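# Salt every cheese round, then stand the jar upright

## Task

Shake salt out of the jar so that some lands on the upper surface of each cheese round. Then set the jar down standing upright and release it. Salt grains that end up off the table do not count against you.

## Robot and tools

Robot: two arms, left_arm and right_arm, each ending in a five-finger hand. right_arm has a right hand; left_arm has a mirrored left hand. Base positions in the scene frame: left_arm (+0.013, +0.328, 0) m, right_arm (-0.007, -0.242, 0) m, each turned slightly about z. A post stands on the floor behind the arms. Loose objects may occasionally get a brief push from outside.

Frames. Scene frame: origin at table-top height, midway between the nominal bases, +z up, +x out over the table, left_arm on the +y side. Each arm reports its end_effector_position (m) and end_effector_quat_wxyz in its own base frame. Fixed cameras and the table use the scene frame. Motion offsets use the axes of that arm's current Hand target. The hand point sits 0.05 m in front of the palm and 0.15 m from the wrist flange along the fingers. Its +z runs along straight fingers, +y comes out of the palm, and +x runs across the palm away from the thumb on the right hand (toward the thumb on the left hand). Straight fingertips reach 0.06 to 0.07 m past the point, and the finger line lies 0.06 m behind it along -y. A wrist bracket on the little-finger side can strike objects.

The 28-number row, used by execute_actions and move. Every value is in [-1, 1]. Order: left_arm dx, dy, dz, rx, ry, rz; left hand little, ring, middle, index, thumb_bend, thumb_turn, force_limit, speed; then the same fourteen for right_arm. Pose numbers are offsets, not absolute poses. They count from that arm's Hand target as it stood when the action or move began, along that target's own axes. 1.0 equals 0.6 m of travel or 180 degrees. rx, ry, rz form a single rotation vector. Sending all zeros asks nothing new of an arm. Finger values: -1 is open or straight, +1 is curled. thumb_turn -1 puts the thumb beside the palm and +1 puts it opposite the fingers. force_limit runs linearly from about 0 N at -1 to 10 N at +1 (15 N for the thumb motors). speed rises from nearly zero at -1 to full at +0.48 and stays full up to +1. No hand number means keep as is, so resend the last hand values you commanded. If none has been sent yet, use hand_measured plus hand_force_limit and hand_speed. A wrap grip with the thumb opposed suits objects about 0.035 to 0.065 m thick. For gentle grips, close at speed -0.94 or lower.

execute_actions(actions, cameras): actions is a list of actions. Each action holds up to 15 rows, one per 1/30 s control step, and a short one repeats its last row. Every row in an action counts from the same start pose, not from the row before. Repeating an offset in a later call moves the arm further. Images are returned only when actions is empty or when cameras names them (["all"] returns all).

move(target, speed, blend, blocking, cameras): target is one 28-number row, or up to 15 rows. All rows are offsets from the same starting Hand targets. Paths are straight lines, shared among the arms, and capped at 10 s in total. speed is m/s, from 0.002 to 4.3, default 0.25; turning is limited to twice that in rad/s. blend is a corner radius in m; 0 stops at each target. blocking=false returns after about 0.5 s while the motion continues. Moves do not steer around obstacles, and faster moves strike harder and drift more. The extra move: line reports the outcome (done, off_target, moving, held, fault) and any limits (paced = clipped, held = steps withheld).

wait(seconds 0 to 3600) lets time pass with no new commands. stop brakes a running move. zoom_image(camera, region [x0,y0,x1,y1], at most 504 px per side) enlarges part of the latest image. show_instructions displays the reference pages. finished_scene ends the scene for good.

Cameras: cam_head_left, cam_head_right, cam_high, cam_low, cam_left_wrist, cam_right_wrist, all 672x504.

Reading results. Hand target is your last commanded pose after clipping, and the next offsets start from it. Orientation commands are clipped to within 40 degrees of the current measured orientation. Arms often rest 1 to 3 cm (sometimes 5 cm) short of the command, usually below it, without touching anything. If so, send the remaining distance as an offset. hand_measured, hand_stopped_by (moving, target, force, stalled, fault) and hand_load_n each list six values in motor order. A grip that has slipped shows up as hand_load_n falling toward 0. Joint torques are raw drive outputs with offsets and noise.

Avoid: dropping anything, even a few mm, and above all letting the jar or anything else fall off the table, which fails the task. Do not release moving objects, slam, or hit fixed or heavy things. Do not let the arms or hands collide, and do not close a hand on the other hand's fingers. Do not overload a finger with a hard pull, twist or fast-swung load. Do not push against unreachable poses for long, since motors overheat, and at 100 °C the arm drops for 30 to 60 s. To release a push, command a target back past the hand point.

Each tool is called after "Request:" in YAML: its name, and indented under it one key for each argument.

Reference images:

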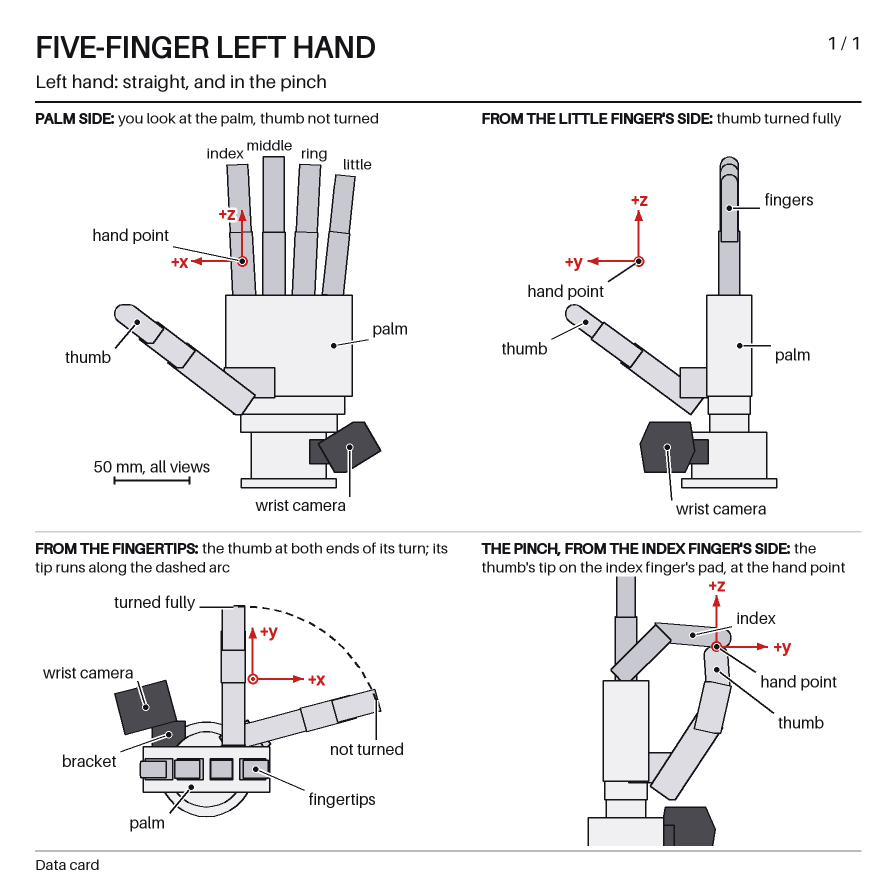

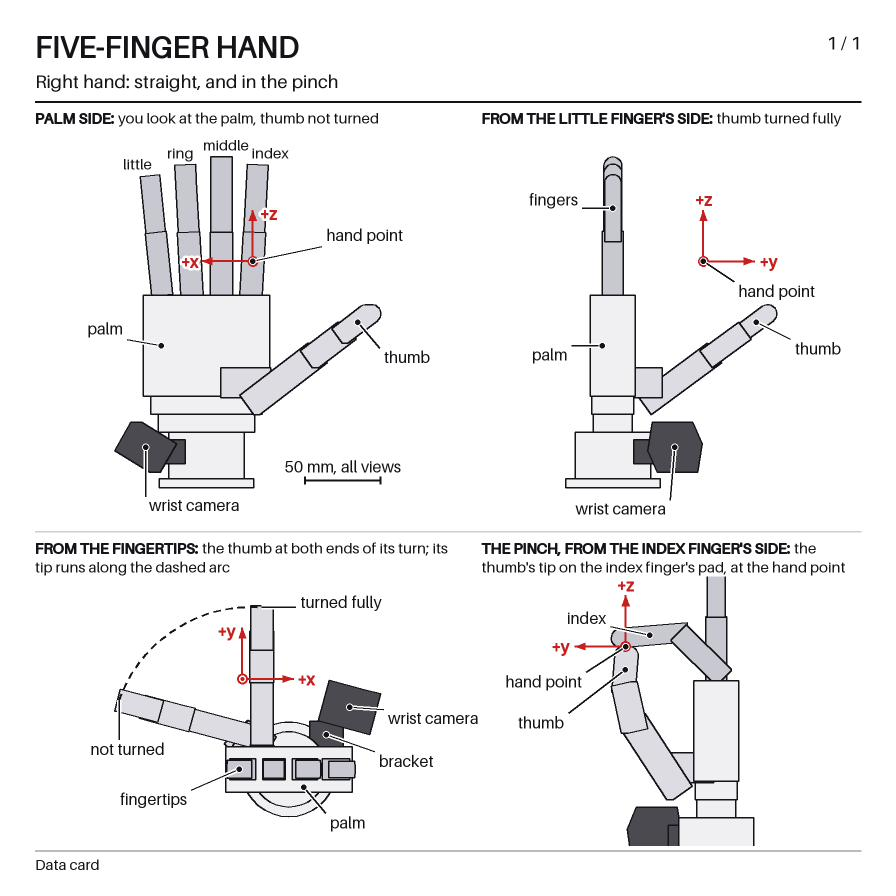

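## Session

Request:
execute_actions:
  actions: []

Scene clock: 0.00 s.
left_arm: end_effector_position=(+0.2627, -0.2491, +0.2454) hand_measured=(-1.000, -1.000, -1.000, -1.000, -1.000, -1.000) hand_load_n=(+0.5, +0.0, +0.0, +0.0, +0.0, +0.0) hand_stopped_by=(target, target, target, target, target, target) hand_force_limit=0.00 hand_speed=-0.80 end_effector_quat_wxyz=(+0.532, +0.302, +0.762, +0.214) | right_arm: end_effector_position=(+0.1822, -0.0623, +0.2336) hand_measured=(-1.000, -1.000, -1.000, -1.000, -1.000, -1.000) hand_load_n=(+0.0, +0.0, +0.0, +0.0, +0.0, +0.0) hand_stopped_by=(target, target, target, target, target, target) hand_force_limit=0.00 hand_speed=-0.80 end_effector_quat_wxyz=(-0.009, -0.437, +0.884, -0.166)
Joint positions: left_arm=[-1.339 1.16 0.762 -0.622 -1.157 1.352] | right_arm=[-0.319 0.785 0.956 -1.517 0.248 0.306]
Joint velocities: within noise
Joint torques (N m): no reading
Heat: left arm: hottest wrist roll 34 °C; right arm: hottest wrist roll 36 °C.
Hand target: left_arm +0.2639, -0.2543, +0.2524; +0.537, +0.296, +0.763, +0.207 | right_arm +0.1877, -0.0642, +0.2436; +0.000, -0.435, +0.883, -0.175

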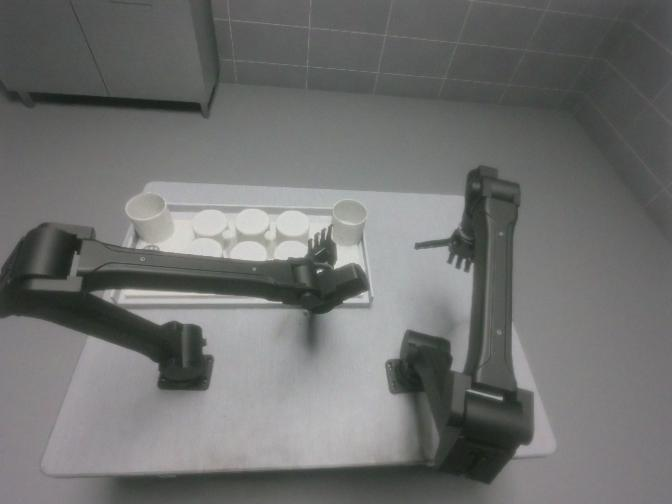

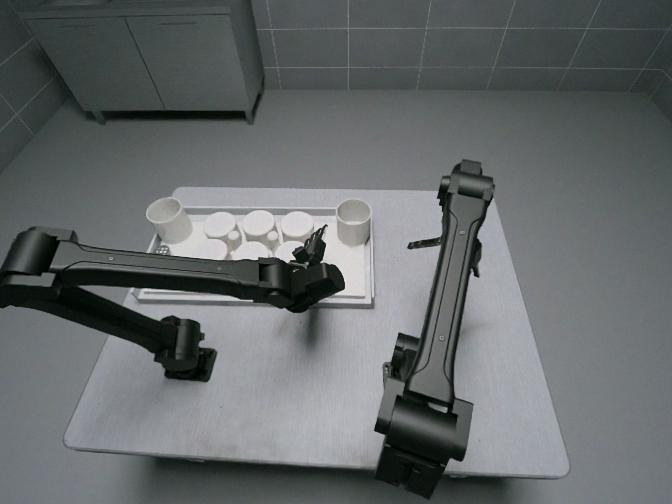

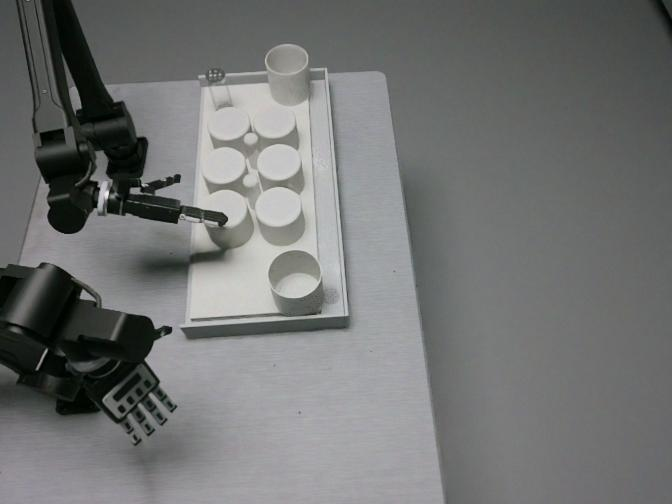

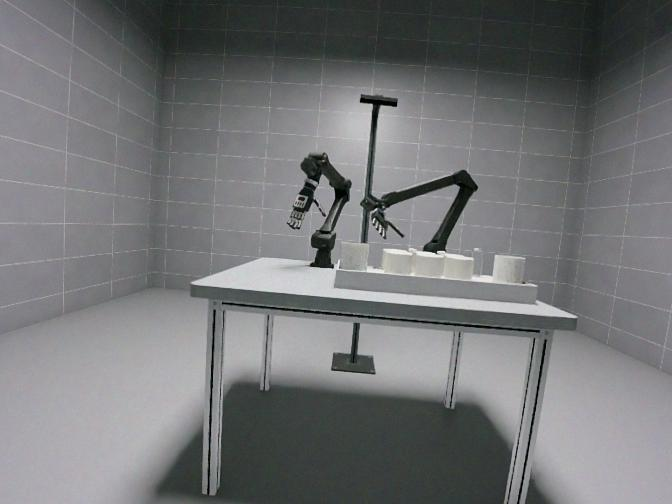

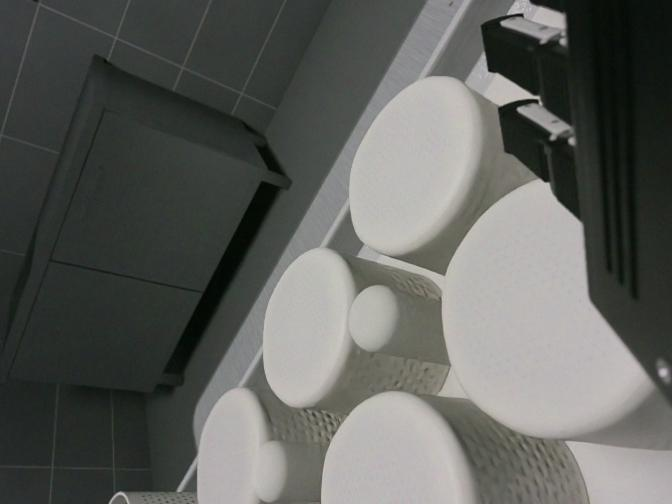

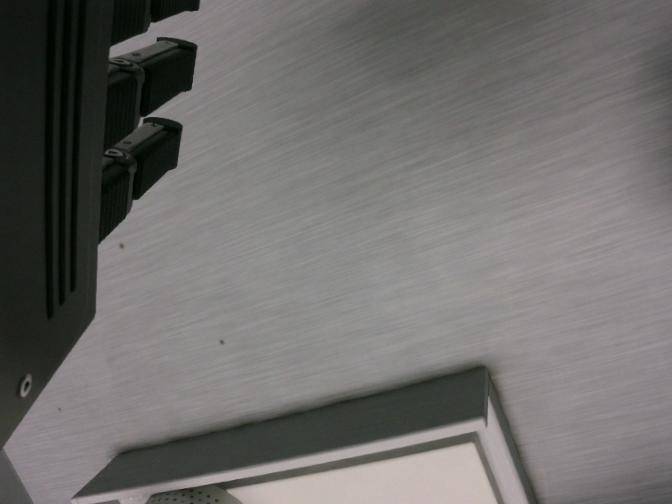

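Request:
zoom_image:
  camera: "cam_high"
  region: [180, 40, 350, 170]

Request:
zoom_image:
  camera: "cam_high"
  region: [170, 150, 370, 350]

Request:
zoom_image:
  camera: "cam_head_left"
  region: [100, 170, 400, 330]

Request:
zoom_image:
  camera: "cam_head_right"
  region: [120, 170, 420, 330]

Request:
zoom_image:
  camera: "cam_low"
  region: [320, 180, 570, 330]

Scaled by 2.965 from the camera's image (finer frame: 960x720).

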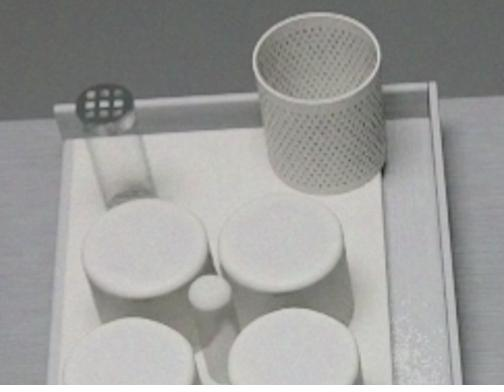

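Scaled by 2.520 from the camera's image (finer frame: 960x720).

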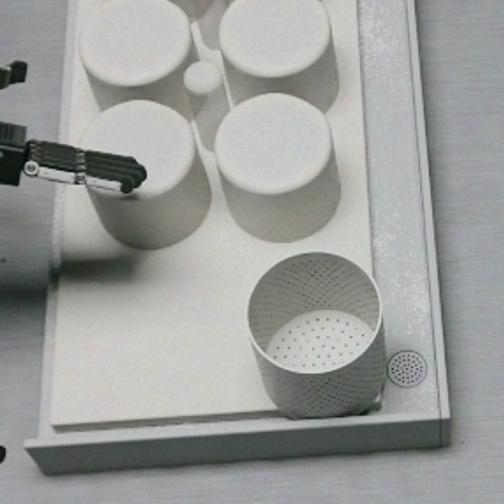

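Scaled by 1.680 from the camera's image (finer frame: 960x720).

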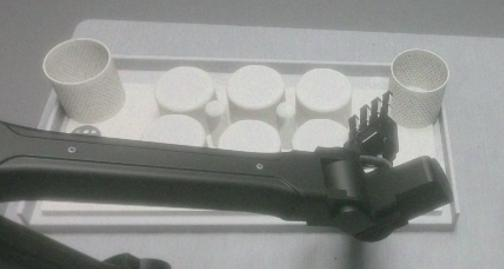

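Scaled by 1.680 from the camera's image (finer frame: 960x720).

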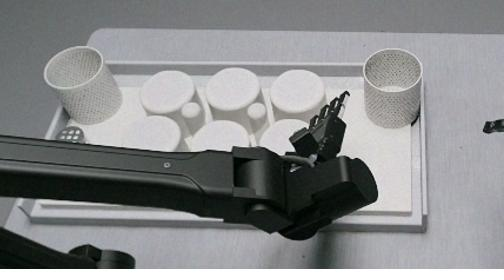

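Scaled by 2.016 from the camera's image (finer frame: 960x720).

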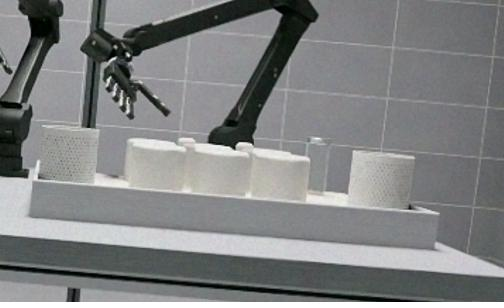

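Request:
move:
  target:
    - [-0.0929,0.0845,-0.0453,0,0,0,-1,-1,-1,-1,-1,-1,0,-0.8,0,0,0,0,0,0,-1,-1,-1,-1,-1,-1,0,-0.8]
    - [0.1971,0.4814,0.1130,-0.1936,0.1761,-0.0943,-1,-1,-1,-1,-1,-1,0,-0.8,0,0,0,0,0,0,-1,-1,-1,-1,-1,-1,0,-0.8]
  blend: [0.03, 0]
  speed: 0.25
  cameras: ["all"]

Scene clock: 210.87 s.
left_arm: end_effector_position=(+0.3532, +0.0413, +0.3138) hand_measured=(-1.000, -1.000, -1.000, -1.000, -1.000, -1.000) hand_load_n=(+0.0, +0.0, +0.0, +0.0, +0.0, +0.0) hand_stopped_by=(target, target, target, target, target, target) hand_force_limit=0.00 hand_speed=-0.80 end_effector_quat_wxyz=(+0.384, -0.042, +0.819, +0.423) | right_arm: end_effector_position=(+0.1822, -0.0623, +0.2336) hand_measured=(-1.000, -1.000, -1.000, -1.000, -1.000, -1.000) hand_load_n=(+0.0, +0.0, +0.0, +0.0, +0.0, +0.0) hand_stopped_by=(target, target, target, target, target, target) hand_force_limit=0.00 hand_speed=-0.80 end_effector_quat_wxyz=(-0.009, -0.437, +0.884, -0.166)
Joint positions: left_arm=[-0.475 1.09 0.902 -0.867 -1.161 1.336] | right_arm=[-0.319 0.785 0.956 -1.517 0.248 0.306]
Joint torques (N m): left_arm=[0.44 -3.08 12.07 1.32 -0.57 0.22] | right_arm=[0.38 -1.49 8.94 0.75 0.15 0.11]
Heat: left arm: hottest elbow 49 °C; right arm: hottest elbow 46 °C.
Hand target: left_arm +0.3644, +0.0386, +0.3302; +0.399, -0.055, +0.816, +0.415 | right_arm +0.1877, -0.0642, +0.2436; +0.000, -0.435, +0.883, -0.175
Off the commanded pose: left_arm 0.020 m, 2 deg | right_arm 0.012 m, 2 deg.
move: off_target (left_arm)
cam_left_wrist: T_world_to_cam=[[0.16228, -0.54062, -0.82547, 0.22411], [-0.97454, 0.04338, -0.21999, 0.41507], [0.15474, 0.84015, -0.51981, 0.18786]] pos_world=[0.33907, -0.05468, 0.37396]

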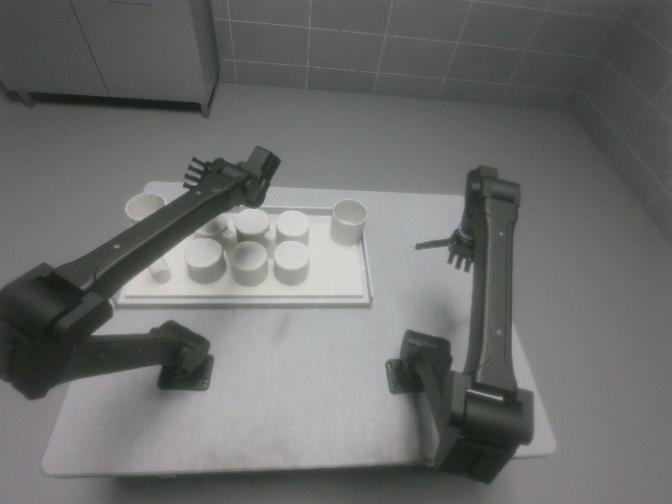

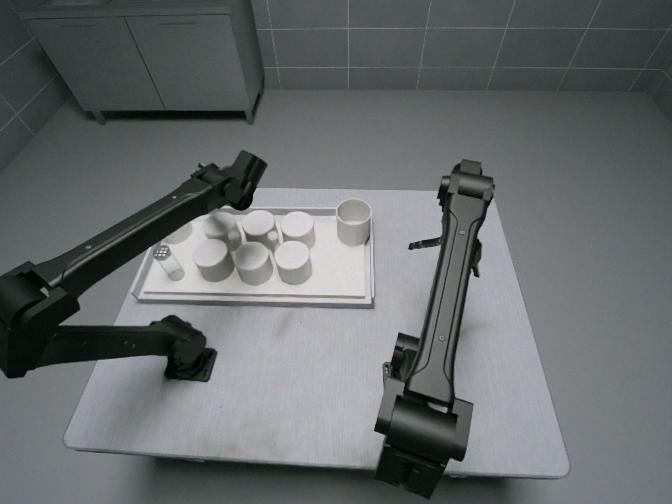

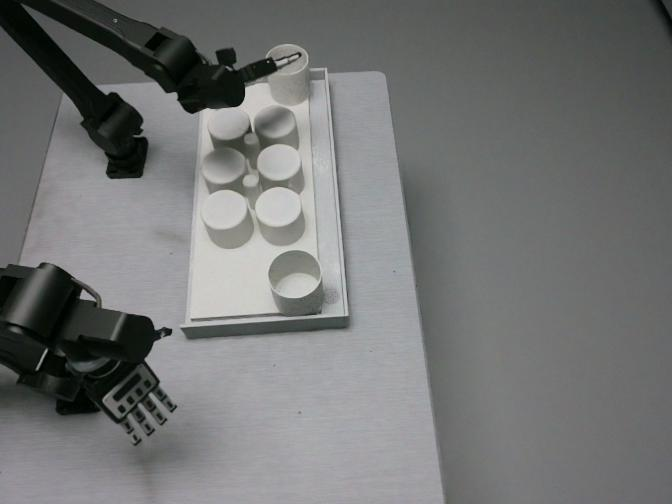

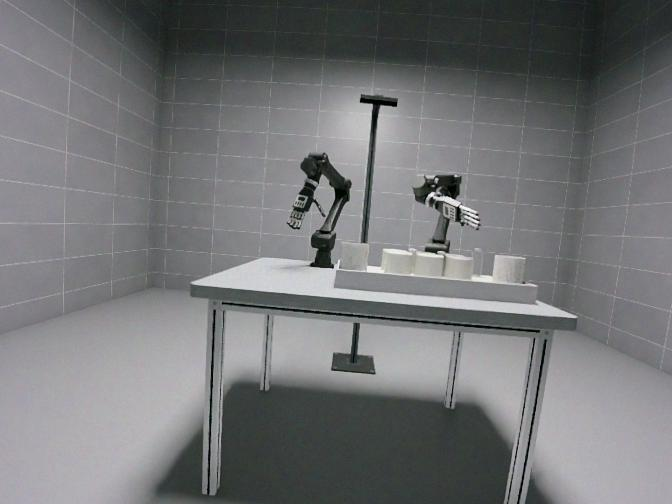

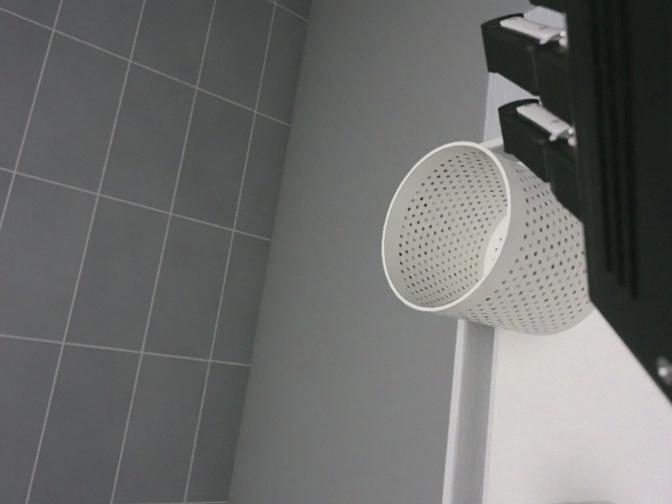

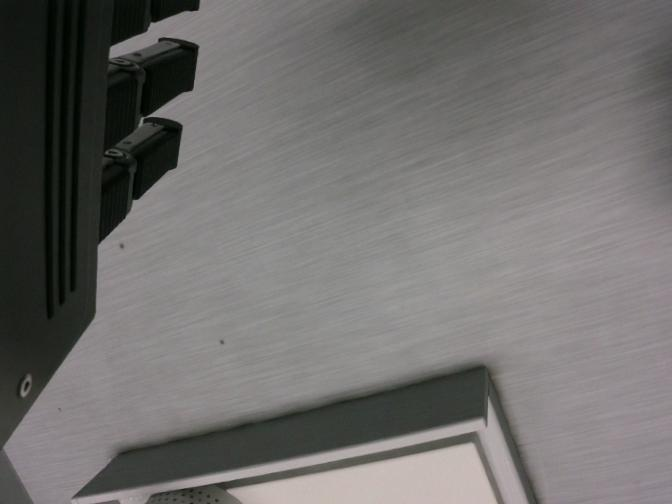

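Request:
zoom_image:
  camera: "cam_head_right"
  region: [125, 190, 385, 310]

Request:
zoom_image:
  camera: "cam_head_left"
  region: [105, 190, 385, 320]

Request:
zoom_image:
  camera: "cam_low"
  region: [330, 230, 550, 310]

Scaled by 1.938 from the camera's image (finer frame: 960x720).

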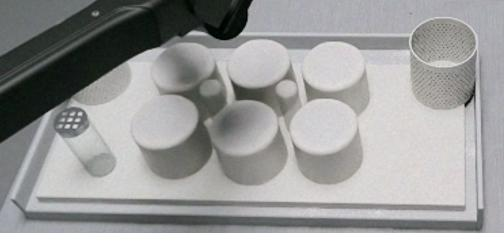

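Scaled by 1.800 from the camera's image (finer frame: 960x720).

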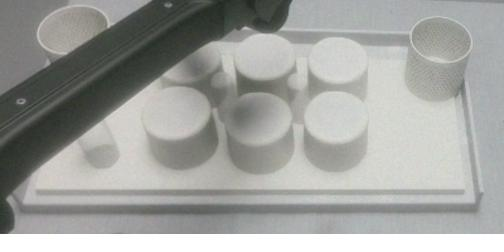

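Scaled by 2.291 from the camera's image (finer frame: 960x720).

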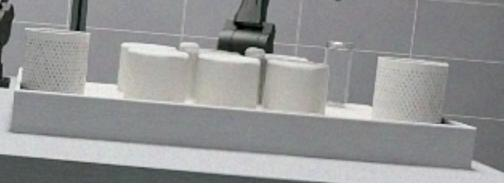

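Request:
zoom_image:
  camera: "cam_head_right"
  region: [125, 230, 245, 320]

Request:
zoom_image:
  camera: "cam_high"
  region: [170, 230, 290, 350]

Request:
zoom_image:
  camera: "cam_high"
  region: [170, 130, 290, 230]

Request:
zoom_image:
  camera: "cam_low"
  region: [440, 230, 560, 310]

Scaled by 4.200 from the camera's image (finer frame: 960x720).

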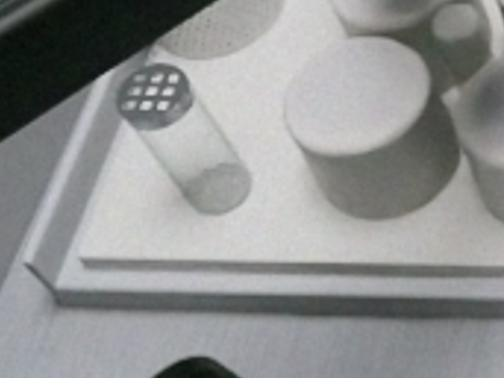

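Scaled by 4.200 from the camera's image (finer frame: 960x720).

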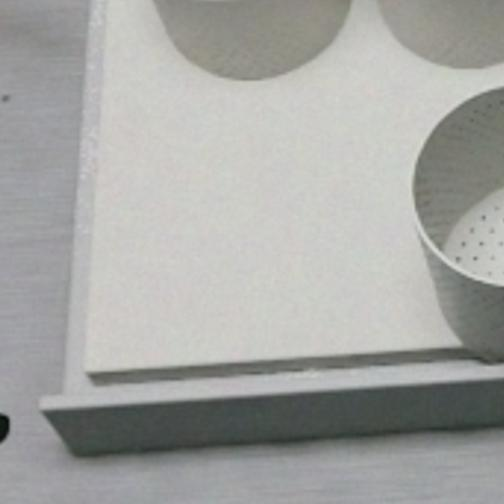

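Scaled by 4.200 from the camera's image (finer frame: 960x720).

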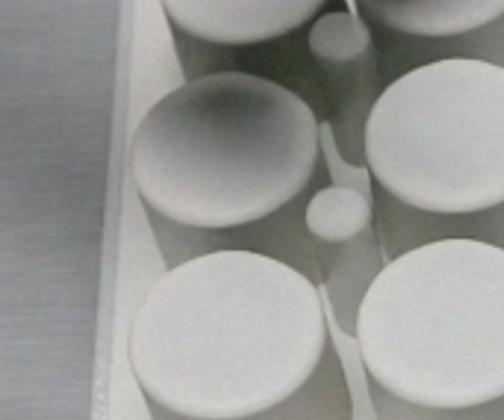

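Scaled by 4.200 from the camera's image (finer frame: 960x720).

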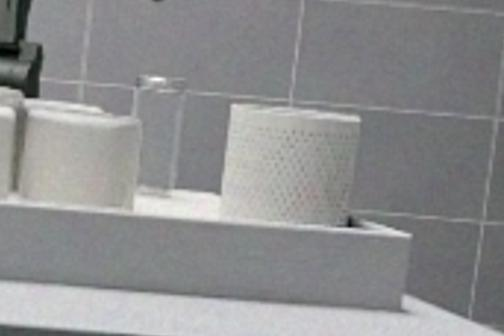

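Request:
move:
  target:
    - [0.2869,0.3996,0.1577,-0.1936,0.1760,-0.0938,-1,-1,-1,-1,-1,-1,0,-0.8,0,0,0,0,0,0,-1,-1,-1,-1,-1,-1,0,-0.8]
    - [0.6511,0.6664,-0.0933,-0.3871,0.3519,-0.1877,-1,-1,-1,-1,-1,-1,0,-0.8,0,0,0,0,0,0,-1,-1,-1,-1,-1,-1,0,-0.8]
  blend: [0.04, 0]
  speed: 0.25
  cameras: ["cam_head_left", "cam_head_right", "cam_high", "cam_low"]

Scene clock: 248.03 s.
left_arm: end_effector_position=(-0.1023, +0.3409, +0.3135) hand_measured=(-1.000, -1.000, -1.000, -1.000, -1.000, -1.000) hand_load_n=(+0.0, +0.0, +0.0, +0.0, +0.0, +0.0) hand_stopped_by=(target, target, target, target, target, target) hand_force_limit=0.00 hand_speed=-0.80 end_effector_quat_wxyz=(+0.078, +0.655, -0.494, -0.566) | right_arm: end_effector_position=(+0.1822, -0.0623, +0.2336) hand_measured=(-1.000, -1.000, -1.000, -1.000, -1.000, -1.000) hand_load_n=(+0.0, +0.0, +0.0, +0.0, +0.0, +0.0) hand_stopped_by=(target, target, target, target, target, target) hand_force_limit=0.00 hand_speed=-0.80 end_effector_quat_wxyz=(-0.009, -0.437, +0.884, -0.166)
Joint positions: left_arm=[1.272 1.092 0.902 -0.866 -1.162 1.336] | right_arm=[-0.319 0.785 0.956 -1.517 0.248 0.306]
Joint torques (N m): left_arm=[0.67 -3.55 12.16 1.32 -0.56 0.22] | right_arm=[-0.03 -0.79 9.1 0.73 0.14 0.13]
Heat: left arm: hottest elbow 54 °C; right arm: hottest elbow 47 °C.
Hand target: left_arm -0.1015, +0.3526, +0.3302; +0.062, +0.660, -0.482, -0.572 | right_arm +0.1877, -0.0642, +0.2436; +0.000, -0.435, +0.883, -0.175
Off the commanded pose: left_arm 0.021 m, 3 deg | right_arm 0.012 m, 2 deg.
move: off_target (left_arm)

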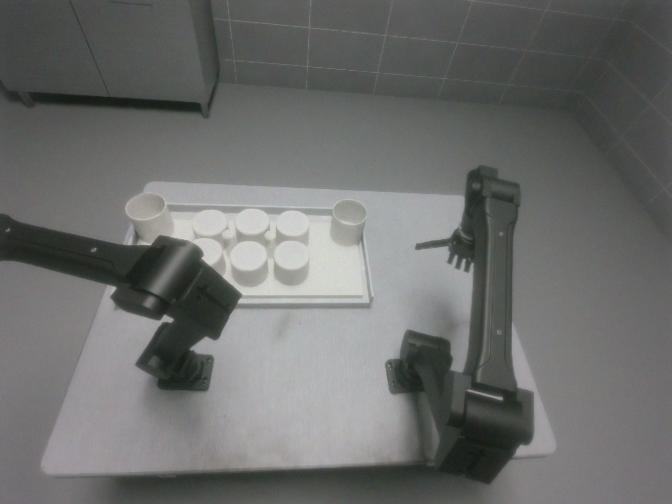

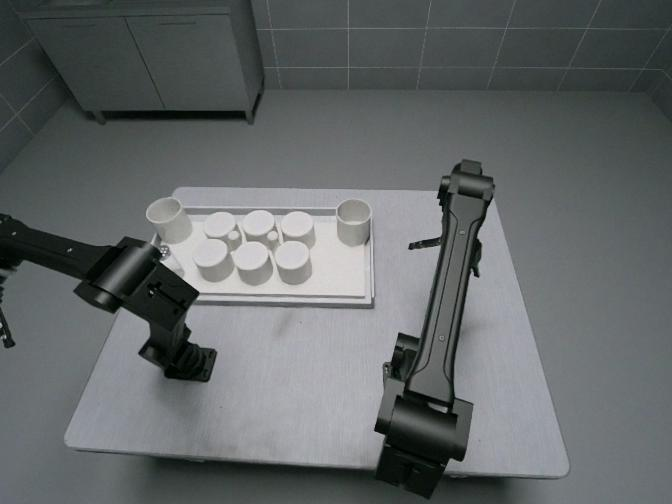

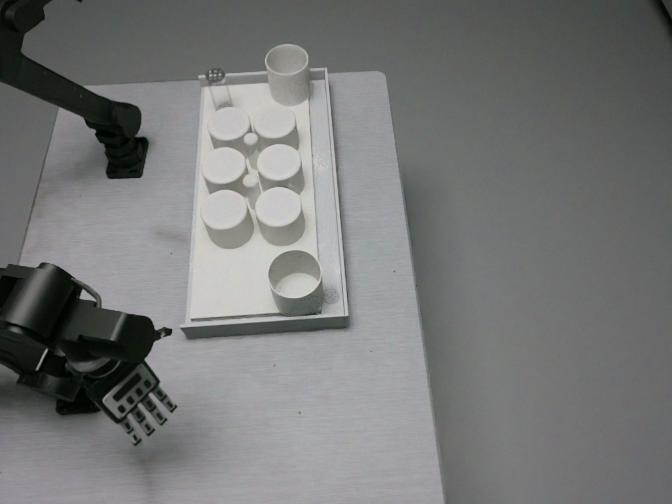

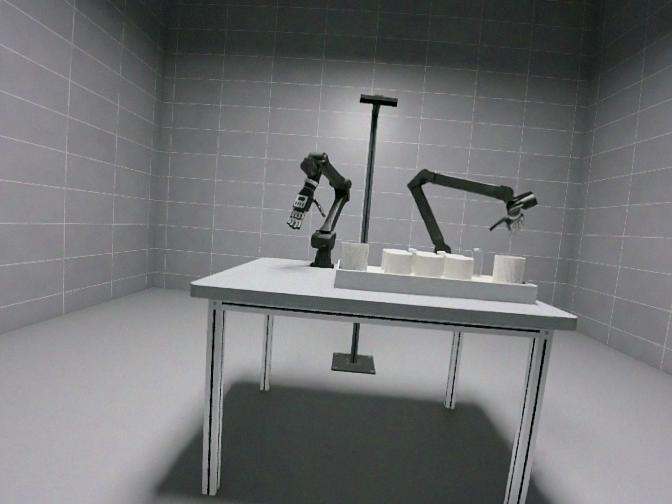

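Request:
zoom_image:
  camera: "cam_high"
  region: [190, 40, 340, 140]

Scaled by 3.360 from the camera's image (finer frame: 960x720).

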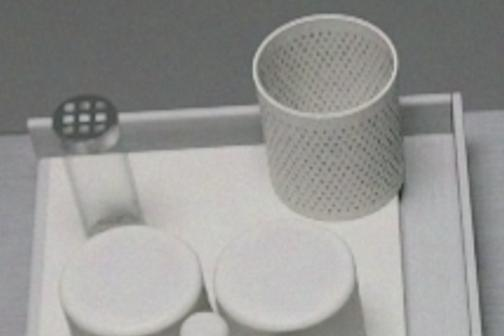

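Request:
move:
  target:
    - [0,0,0,0,0,0,-1,-1,-1,-1,-1,-1,0,-0.8,-0.4022,-0.0550,-0.2537,0.2381,-0.1666,-0.4697,-1,-1,-1,-1,-1,-1,0,-0.8]
    - [0,0,0,0,0,0,-1,-1,-1,-1,-1,-1,0,-0.8,-0.9195,0.4130,-0.3495,0.733,-0.264,-0.714,-1,-1,-1,-1,-1,-1,0,-0.8]
  blend: [0.05, 0]
  speed: 0.3
  cameras: ["all"]

Scene clock: 290.37 s.
left_arm: end_effector_position=(-0.1023, +0.3409, +0.3136) hand_measured=(-1.000, -1.000, -1.000, -1.000, -1.000, -1.000) hand_load_n=(+0.0, +0.0, +0.0, +0.0, +0.0, +0.0) hand_stopped_by=(target, target, target, target, target, target) hand_force_limit=0.00 hand_speed=-0.80 end_effector_quat_wxyz=(+0.078, +0.655, -0.495, -0.566) | right_arm: end_effector_position=(+0.3027, +0.5438, +0.2411) hand_measured=(-1.000, -1.000, -1.000, -1.000, -1.000, -1.000) hand_load_n=(+0.0, +0.0, +0.0, +0.0, +0.0, +0.0) hand_stopped_by=(target, target, target, target, target, target) hand_force_limit=0.00 hand_speed=-0.80 end_effector_quat_wxyz=(-0.391, +0.625, +0.495, +0.460)
Joint positions: left_arm=[1.272 1.092 0.902 -0.866 -1.162 1.337] | right_arm=[1.068 1.391 0.934 0.17 -0.295 -1.622]
Joint torques (N m): left_arm=[0.85 -3.02 12.04 1.44 -0.58 0.23] | right_arm=[0.44 -9.23 11.69 2.52 -0.24 -0.03]
Heat: left arm: hottest elbow 57 °C; right arm: hottest elbow 49 °C.
Hand target: left_arm -0.1015, +0.3526, +0.3302; +0.062, +0.660, -0.482, -0.572 | right_arm +0.3084, +0.5635, +0.2801; -0.402, +0.599, +0.493, +0.487
Off the commanded pose: left_arm 0.020 m, 3 deg | right_arm 0.044 m, 4 deg.
move: off_target (right_arm)
cam_left_wrist: T_world_to_cam=[[0.50317, 0.25283, -0.82638, 0.22447], [0.12693, -0.9675, -0.21872, 0.41497], [-0.85482, 0.00516, -0.51891, 0.18752]] pos_world=[-0.00532, 0.34376, 0.37356]
cam_right_wrist: T_world_to_cam=[[0.97336, -0.10777, 0.20238, -0.2832], [0.0668, -0.71106, -0.69995, 0.53809], [0.21934, 0.69483, -0.68492, -0.16872]] pos_world=[0.27672, 0.46932, 0.3184]

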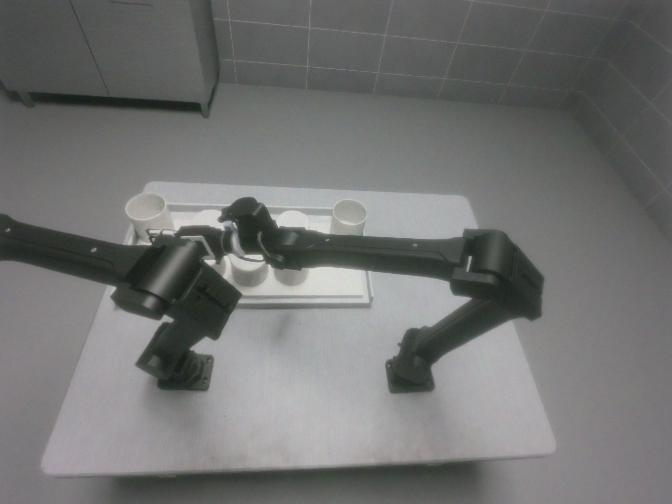

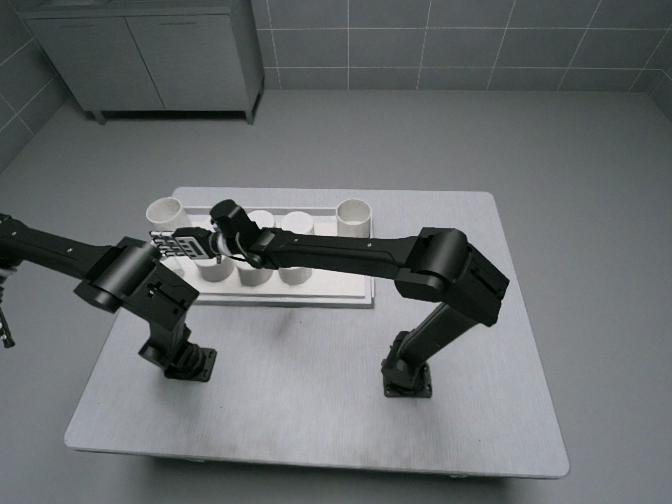

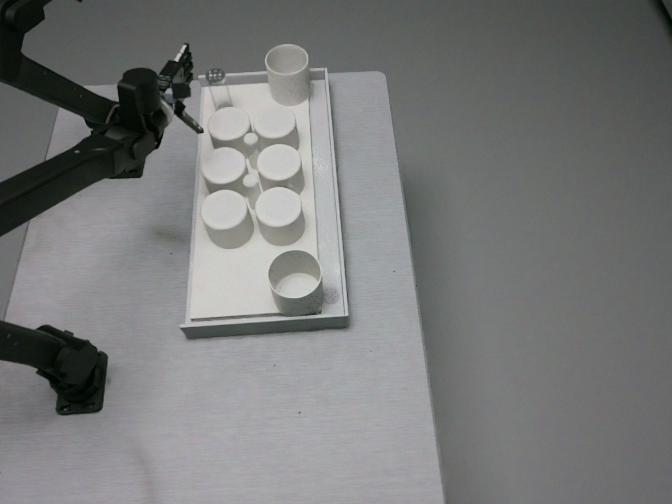

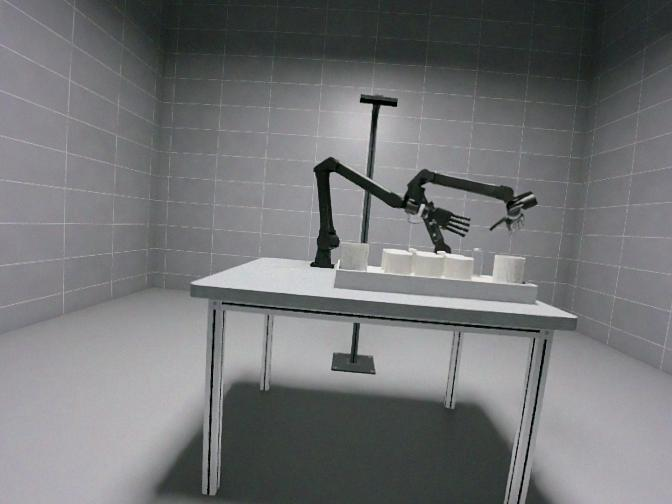

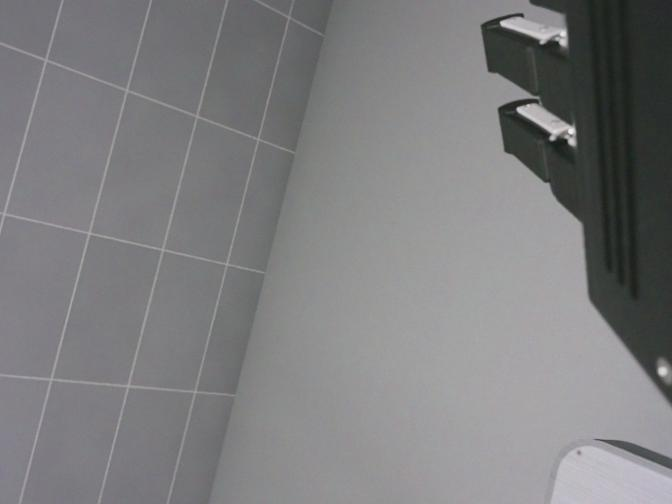

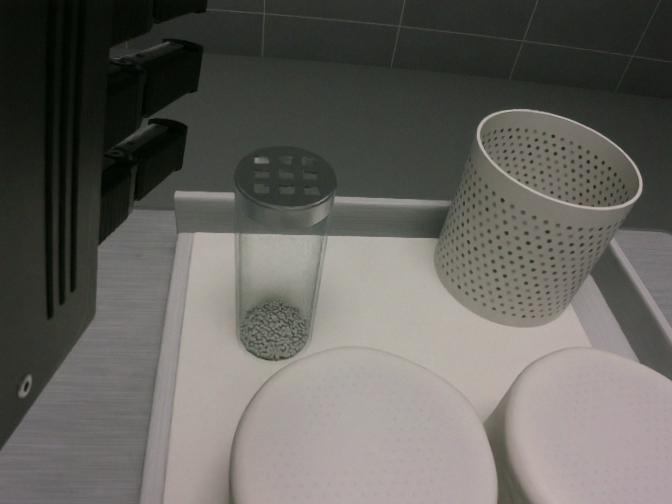

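Request:
zoom_image:
  camera: "cam_right_wrist"
  region: [200, 130, 360, 370]

Request:
zoom_image:
  camera: "cam_low"
  region: [380, 150, 560, 300]

Scaled by 2.100 from the camera's image (finer frame: 960x720).

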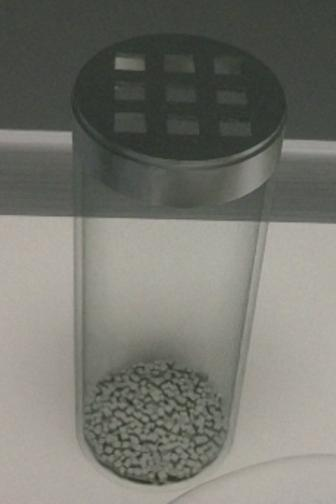

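Scaled by 2.800 from the camera's image (finer frame: 960x720).

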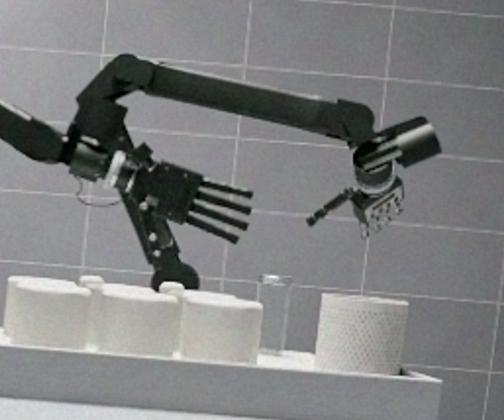

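Request:
move:
  target: [0,0,0,0,0,0,-1,-1,-1,-1,-1,-1,0,-0.8,-0.0203,0.0142,0.1933,0,0,0,-1,-1,-1,-1,-1,1,0,-0.3]
  speed: 0.15
  cameras: ["cam_right_wrist", "cam_high", "cam_low", "cam_head_right"]

Scene clock: 335.30 s.
left_arm: end_effector_position=(-0.1023, +0.3409, +0.3136) hand_measured=(-1.000, -1.000, -1.000, -1.000, -1.000, -1.000) hand_load_n=(+0.0, +0.0, +0.0, +0.0, +0.0, +0.0) hand_stopped_by=(target, target, target, target, target, target) hand_force_limit=0.00 hand_speed=-0.80 end_effector_quat_wxyz=(+0.078, +0.655, -0.495, -0.566) | right_arm: end_effector_position=(+0.3339, +0.6493, +0.2118) hand_measured=(-1.000, -1.000, -1.000, -1.000, -1.000, +1.000) hand_load_n=(+0.0, +0.0, +0.0, +0.0, +0.0, +0.0) hand_stopped_by=(target, target, target, target, target, target) hand_force_limit=0.00 hand_speed=-0.30 end_effector_quat_wxyz=(-0.390, +0.619, +0.499, +0.465)
Joint positions: left_arm=[1.272 1.092 0.902 -0.866 -1.162 1.337] | right_arm=[1.111 1.694 1.192 0.226 -0.256 -1.622]
Joint torques (N m): left_arm=[0.73 -3.31 12.18 1.17 -0.59 0.17] | right_arm=[1.32 -13.22 11.73 2.52 -0.04 0.06]
Heat: left arm: hottest elbow 59 °C; right arm: hottest elbow 55 °C.
Hand target: left_arm -0.1015, +0.3526, +0.3302; +0.062, +0.660, -0.482, -0.572 | right_arm +0.3380, +0.6709, +0.2444; -0.402, +0.599, +0.493, +0.487
Off the commanded pose: left_arm 0.020 m, 3 deg | right_arm 0.040 m, 4 deg.
move: off_target (right_arm)
cam_right_wrist: T_world_to_cam=[[0.97076, -0.10338, 0.21666, -0.30129], [0.08138, -0.70735, -0.70216, 0.58365], [0.22585, 0.69926, -0.67825, -0.27537]] pos_world=[0.30717, 0.57425, 0.28833]
Images, in order (width x height): cam_head_right 672x504, cam_high 672x504, cam_low 672x504, cam_right_wrist 672x504.

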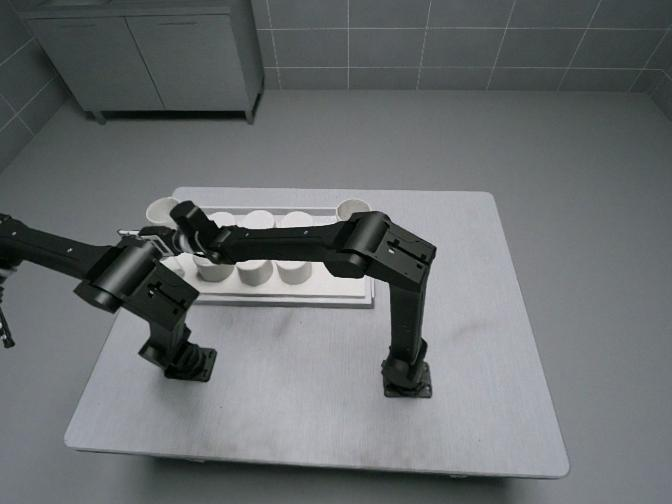

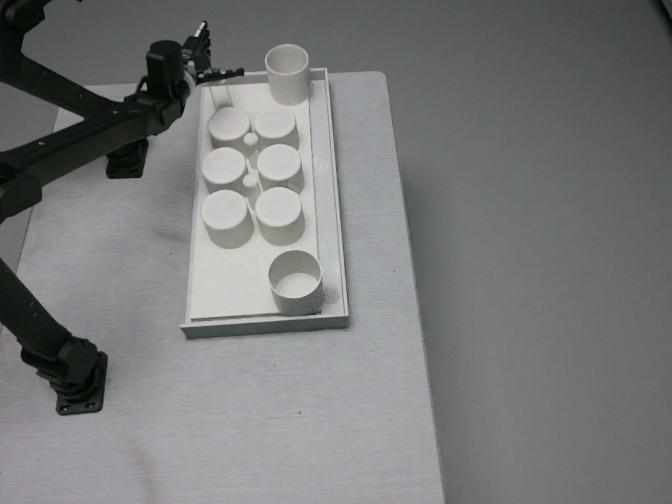

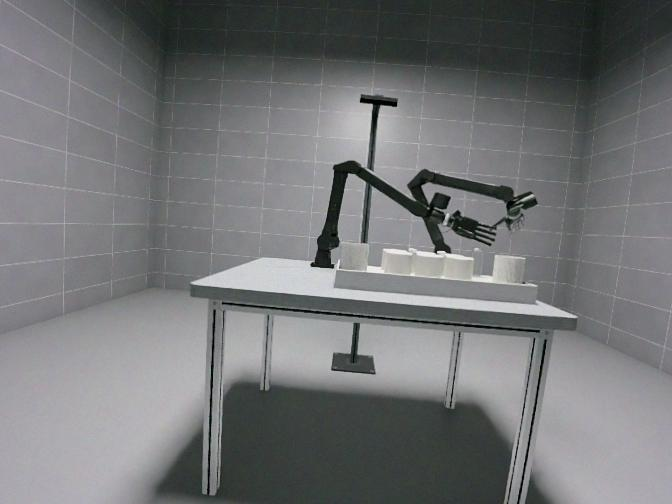

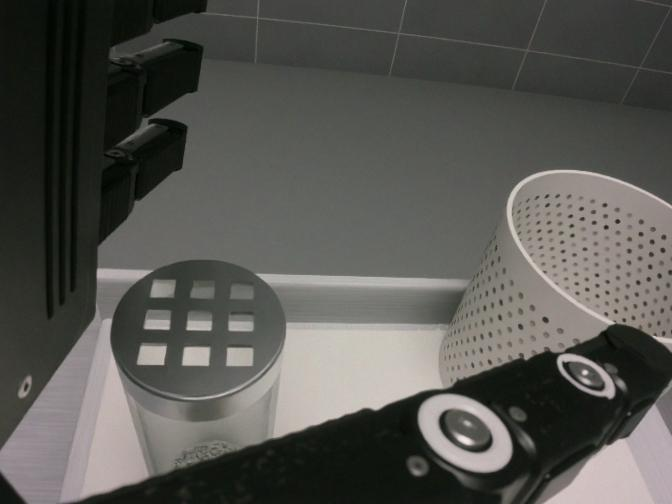

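Request:
move:
  target: [0,0,0,0,0,0,-1,-1,-1,-1,-1,-1,0,-0.8,-0.0815,0,0.0173,0,0,0,-1,-1,-1,-1,-0.5,1,0,-0.3]
  speed: 0.08
  cameras: ["cam_right_wrist", "cam_high", "cam_low"]

Scene clock: 351.60 s.
left_arm: end_effector_position=(-0.1023, +0.3409, +0.3136) hand_measured=(-1.000, -1.000, -1.000, -1.000, -1.000, -1.000) hand_load_n=(-0.5, +0.0, +0.0, +0.5, +0.0, +0.0) hand_stopped_by=(target, target, target, target, target, target) hand_force_limit=0.00 hand_speed=-0.80 end_effector_quat_wxyz=(+0.078, +0.655, -0.495, -0.566) | right_arm: end_effector_position=(+0.3413, +0.6641, +0.1922) hand_measured=(-1.000, -1.000, -1.000, -1.000, -0.500, +1.000) hand_load_n=(+0.0, +0.0, +0.0, +0.0, +0.0, +0.0) hand_stopped_by=(target, target, target, target, target, target) hand_force_limit=0.00 hand_speed=-0.30 end_effector_quat_wxyz=(-0.398, +0.606, +0.493, +0.482)
Joint positions: left_arm=[1.272 1.092 0.902 -0.866 -1.162 1.337] | right_arm=[1.111 1.764 1.192 0.345 -0.256 -1.622]
Joint torques (N m): left_arm=[0.15 -3.08 12.22 1.24 -0.53 0.22] | right_arm=[1.38 -13.45 7.75 2.48 0 0.07]
Heat: left arm: hottest elbow 60 °C; right arm: hottest elbow 56 °C.
Hand target: left_arm -0.1015, +0.3526, +0.3302; +0.062, +0.660, -0.482, -0.572 | right_arm +0.3380, +0.6711, +0.1944; -0.402, +0.599, +0.493, +0.487
Off the commanded pose: left_arm 0.020 m, 3 deg | right_arm 0.008 m, 1 deg.
move: done
cam_right_wrist: T_world_to_cam=[[0.96593, -0.11316, 0.23276, -0.29756], [0.09673, -0.67631, -0.73024, 0.55935], [0.24005, 0.72788, -0.64232, -0.33139]] pos_world=[0.31286, 0.58583, 0.26486]
Images, in order (width x height): cam_high 672x504, cam_low 672x504, cam_right_wrist 672x504.

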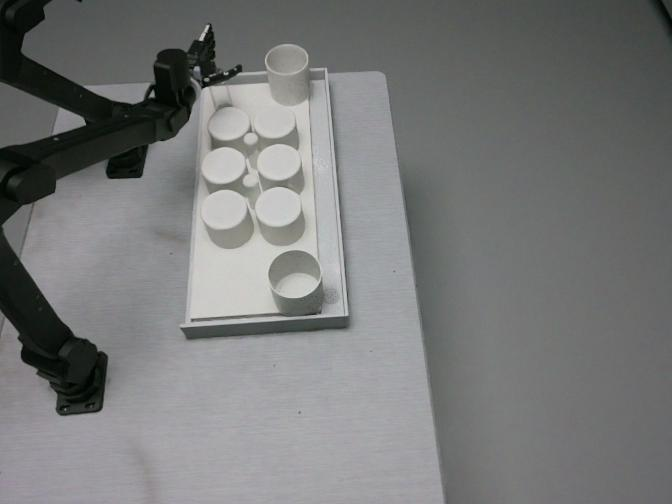

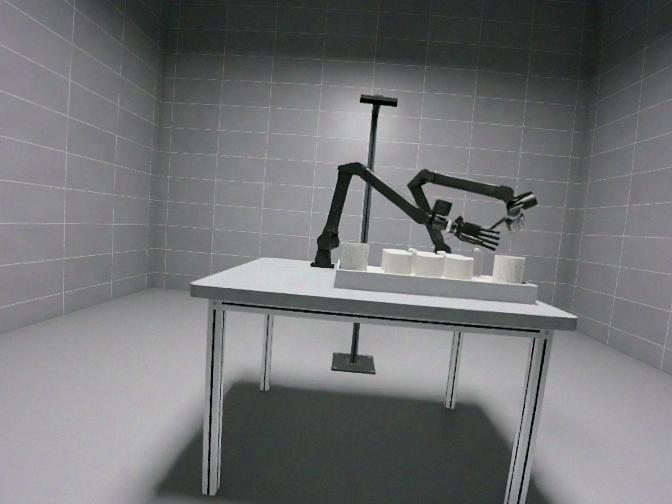

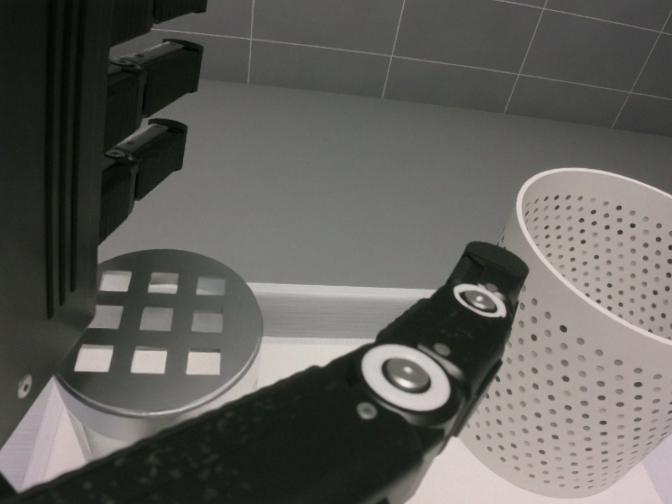

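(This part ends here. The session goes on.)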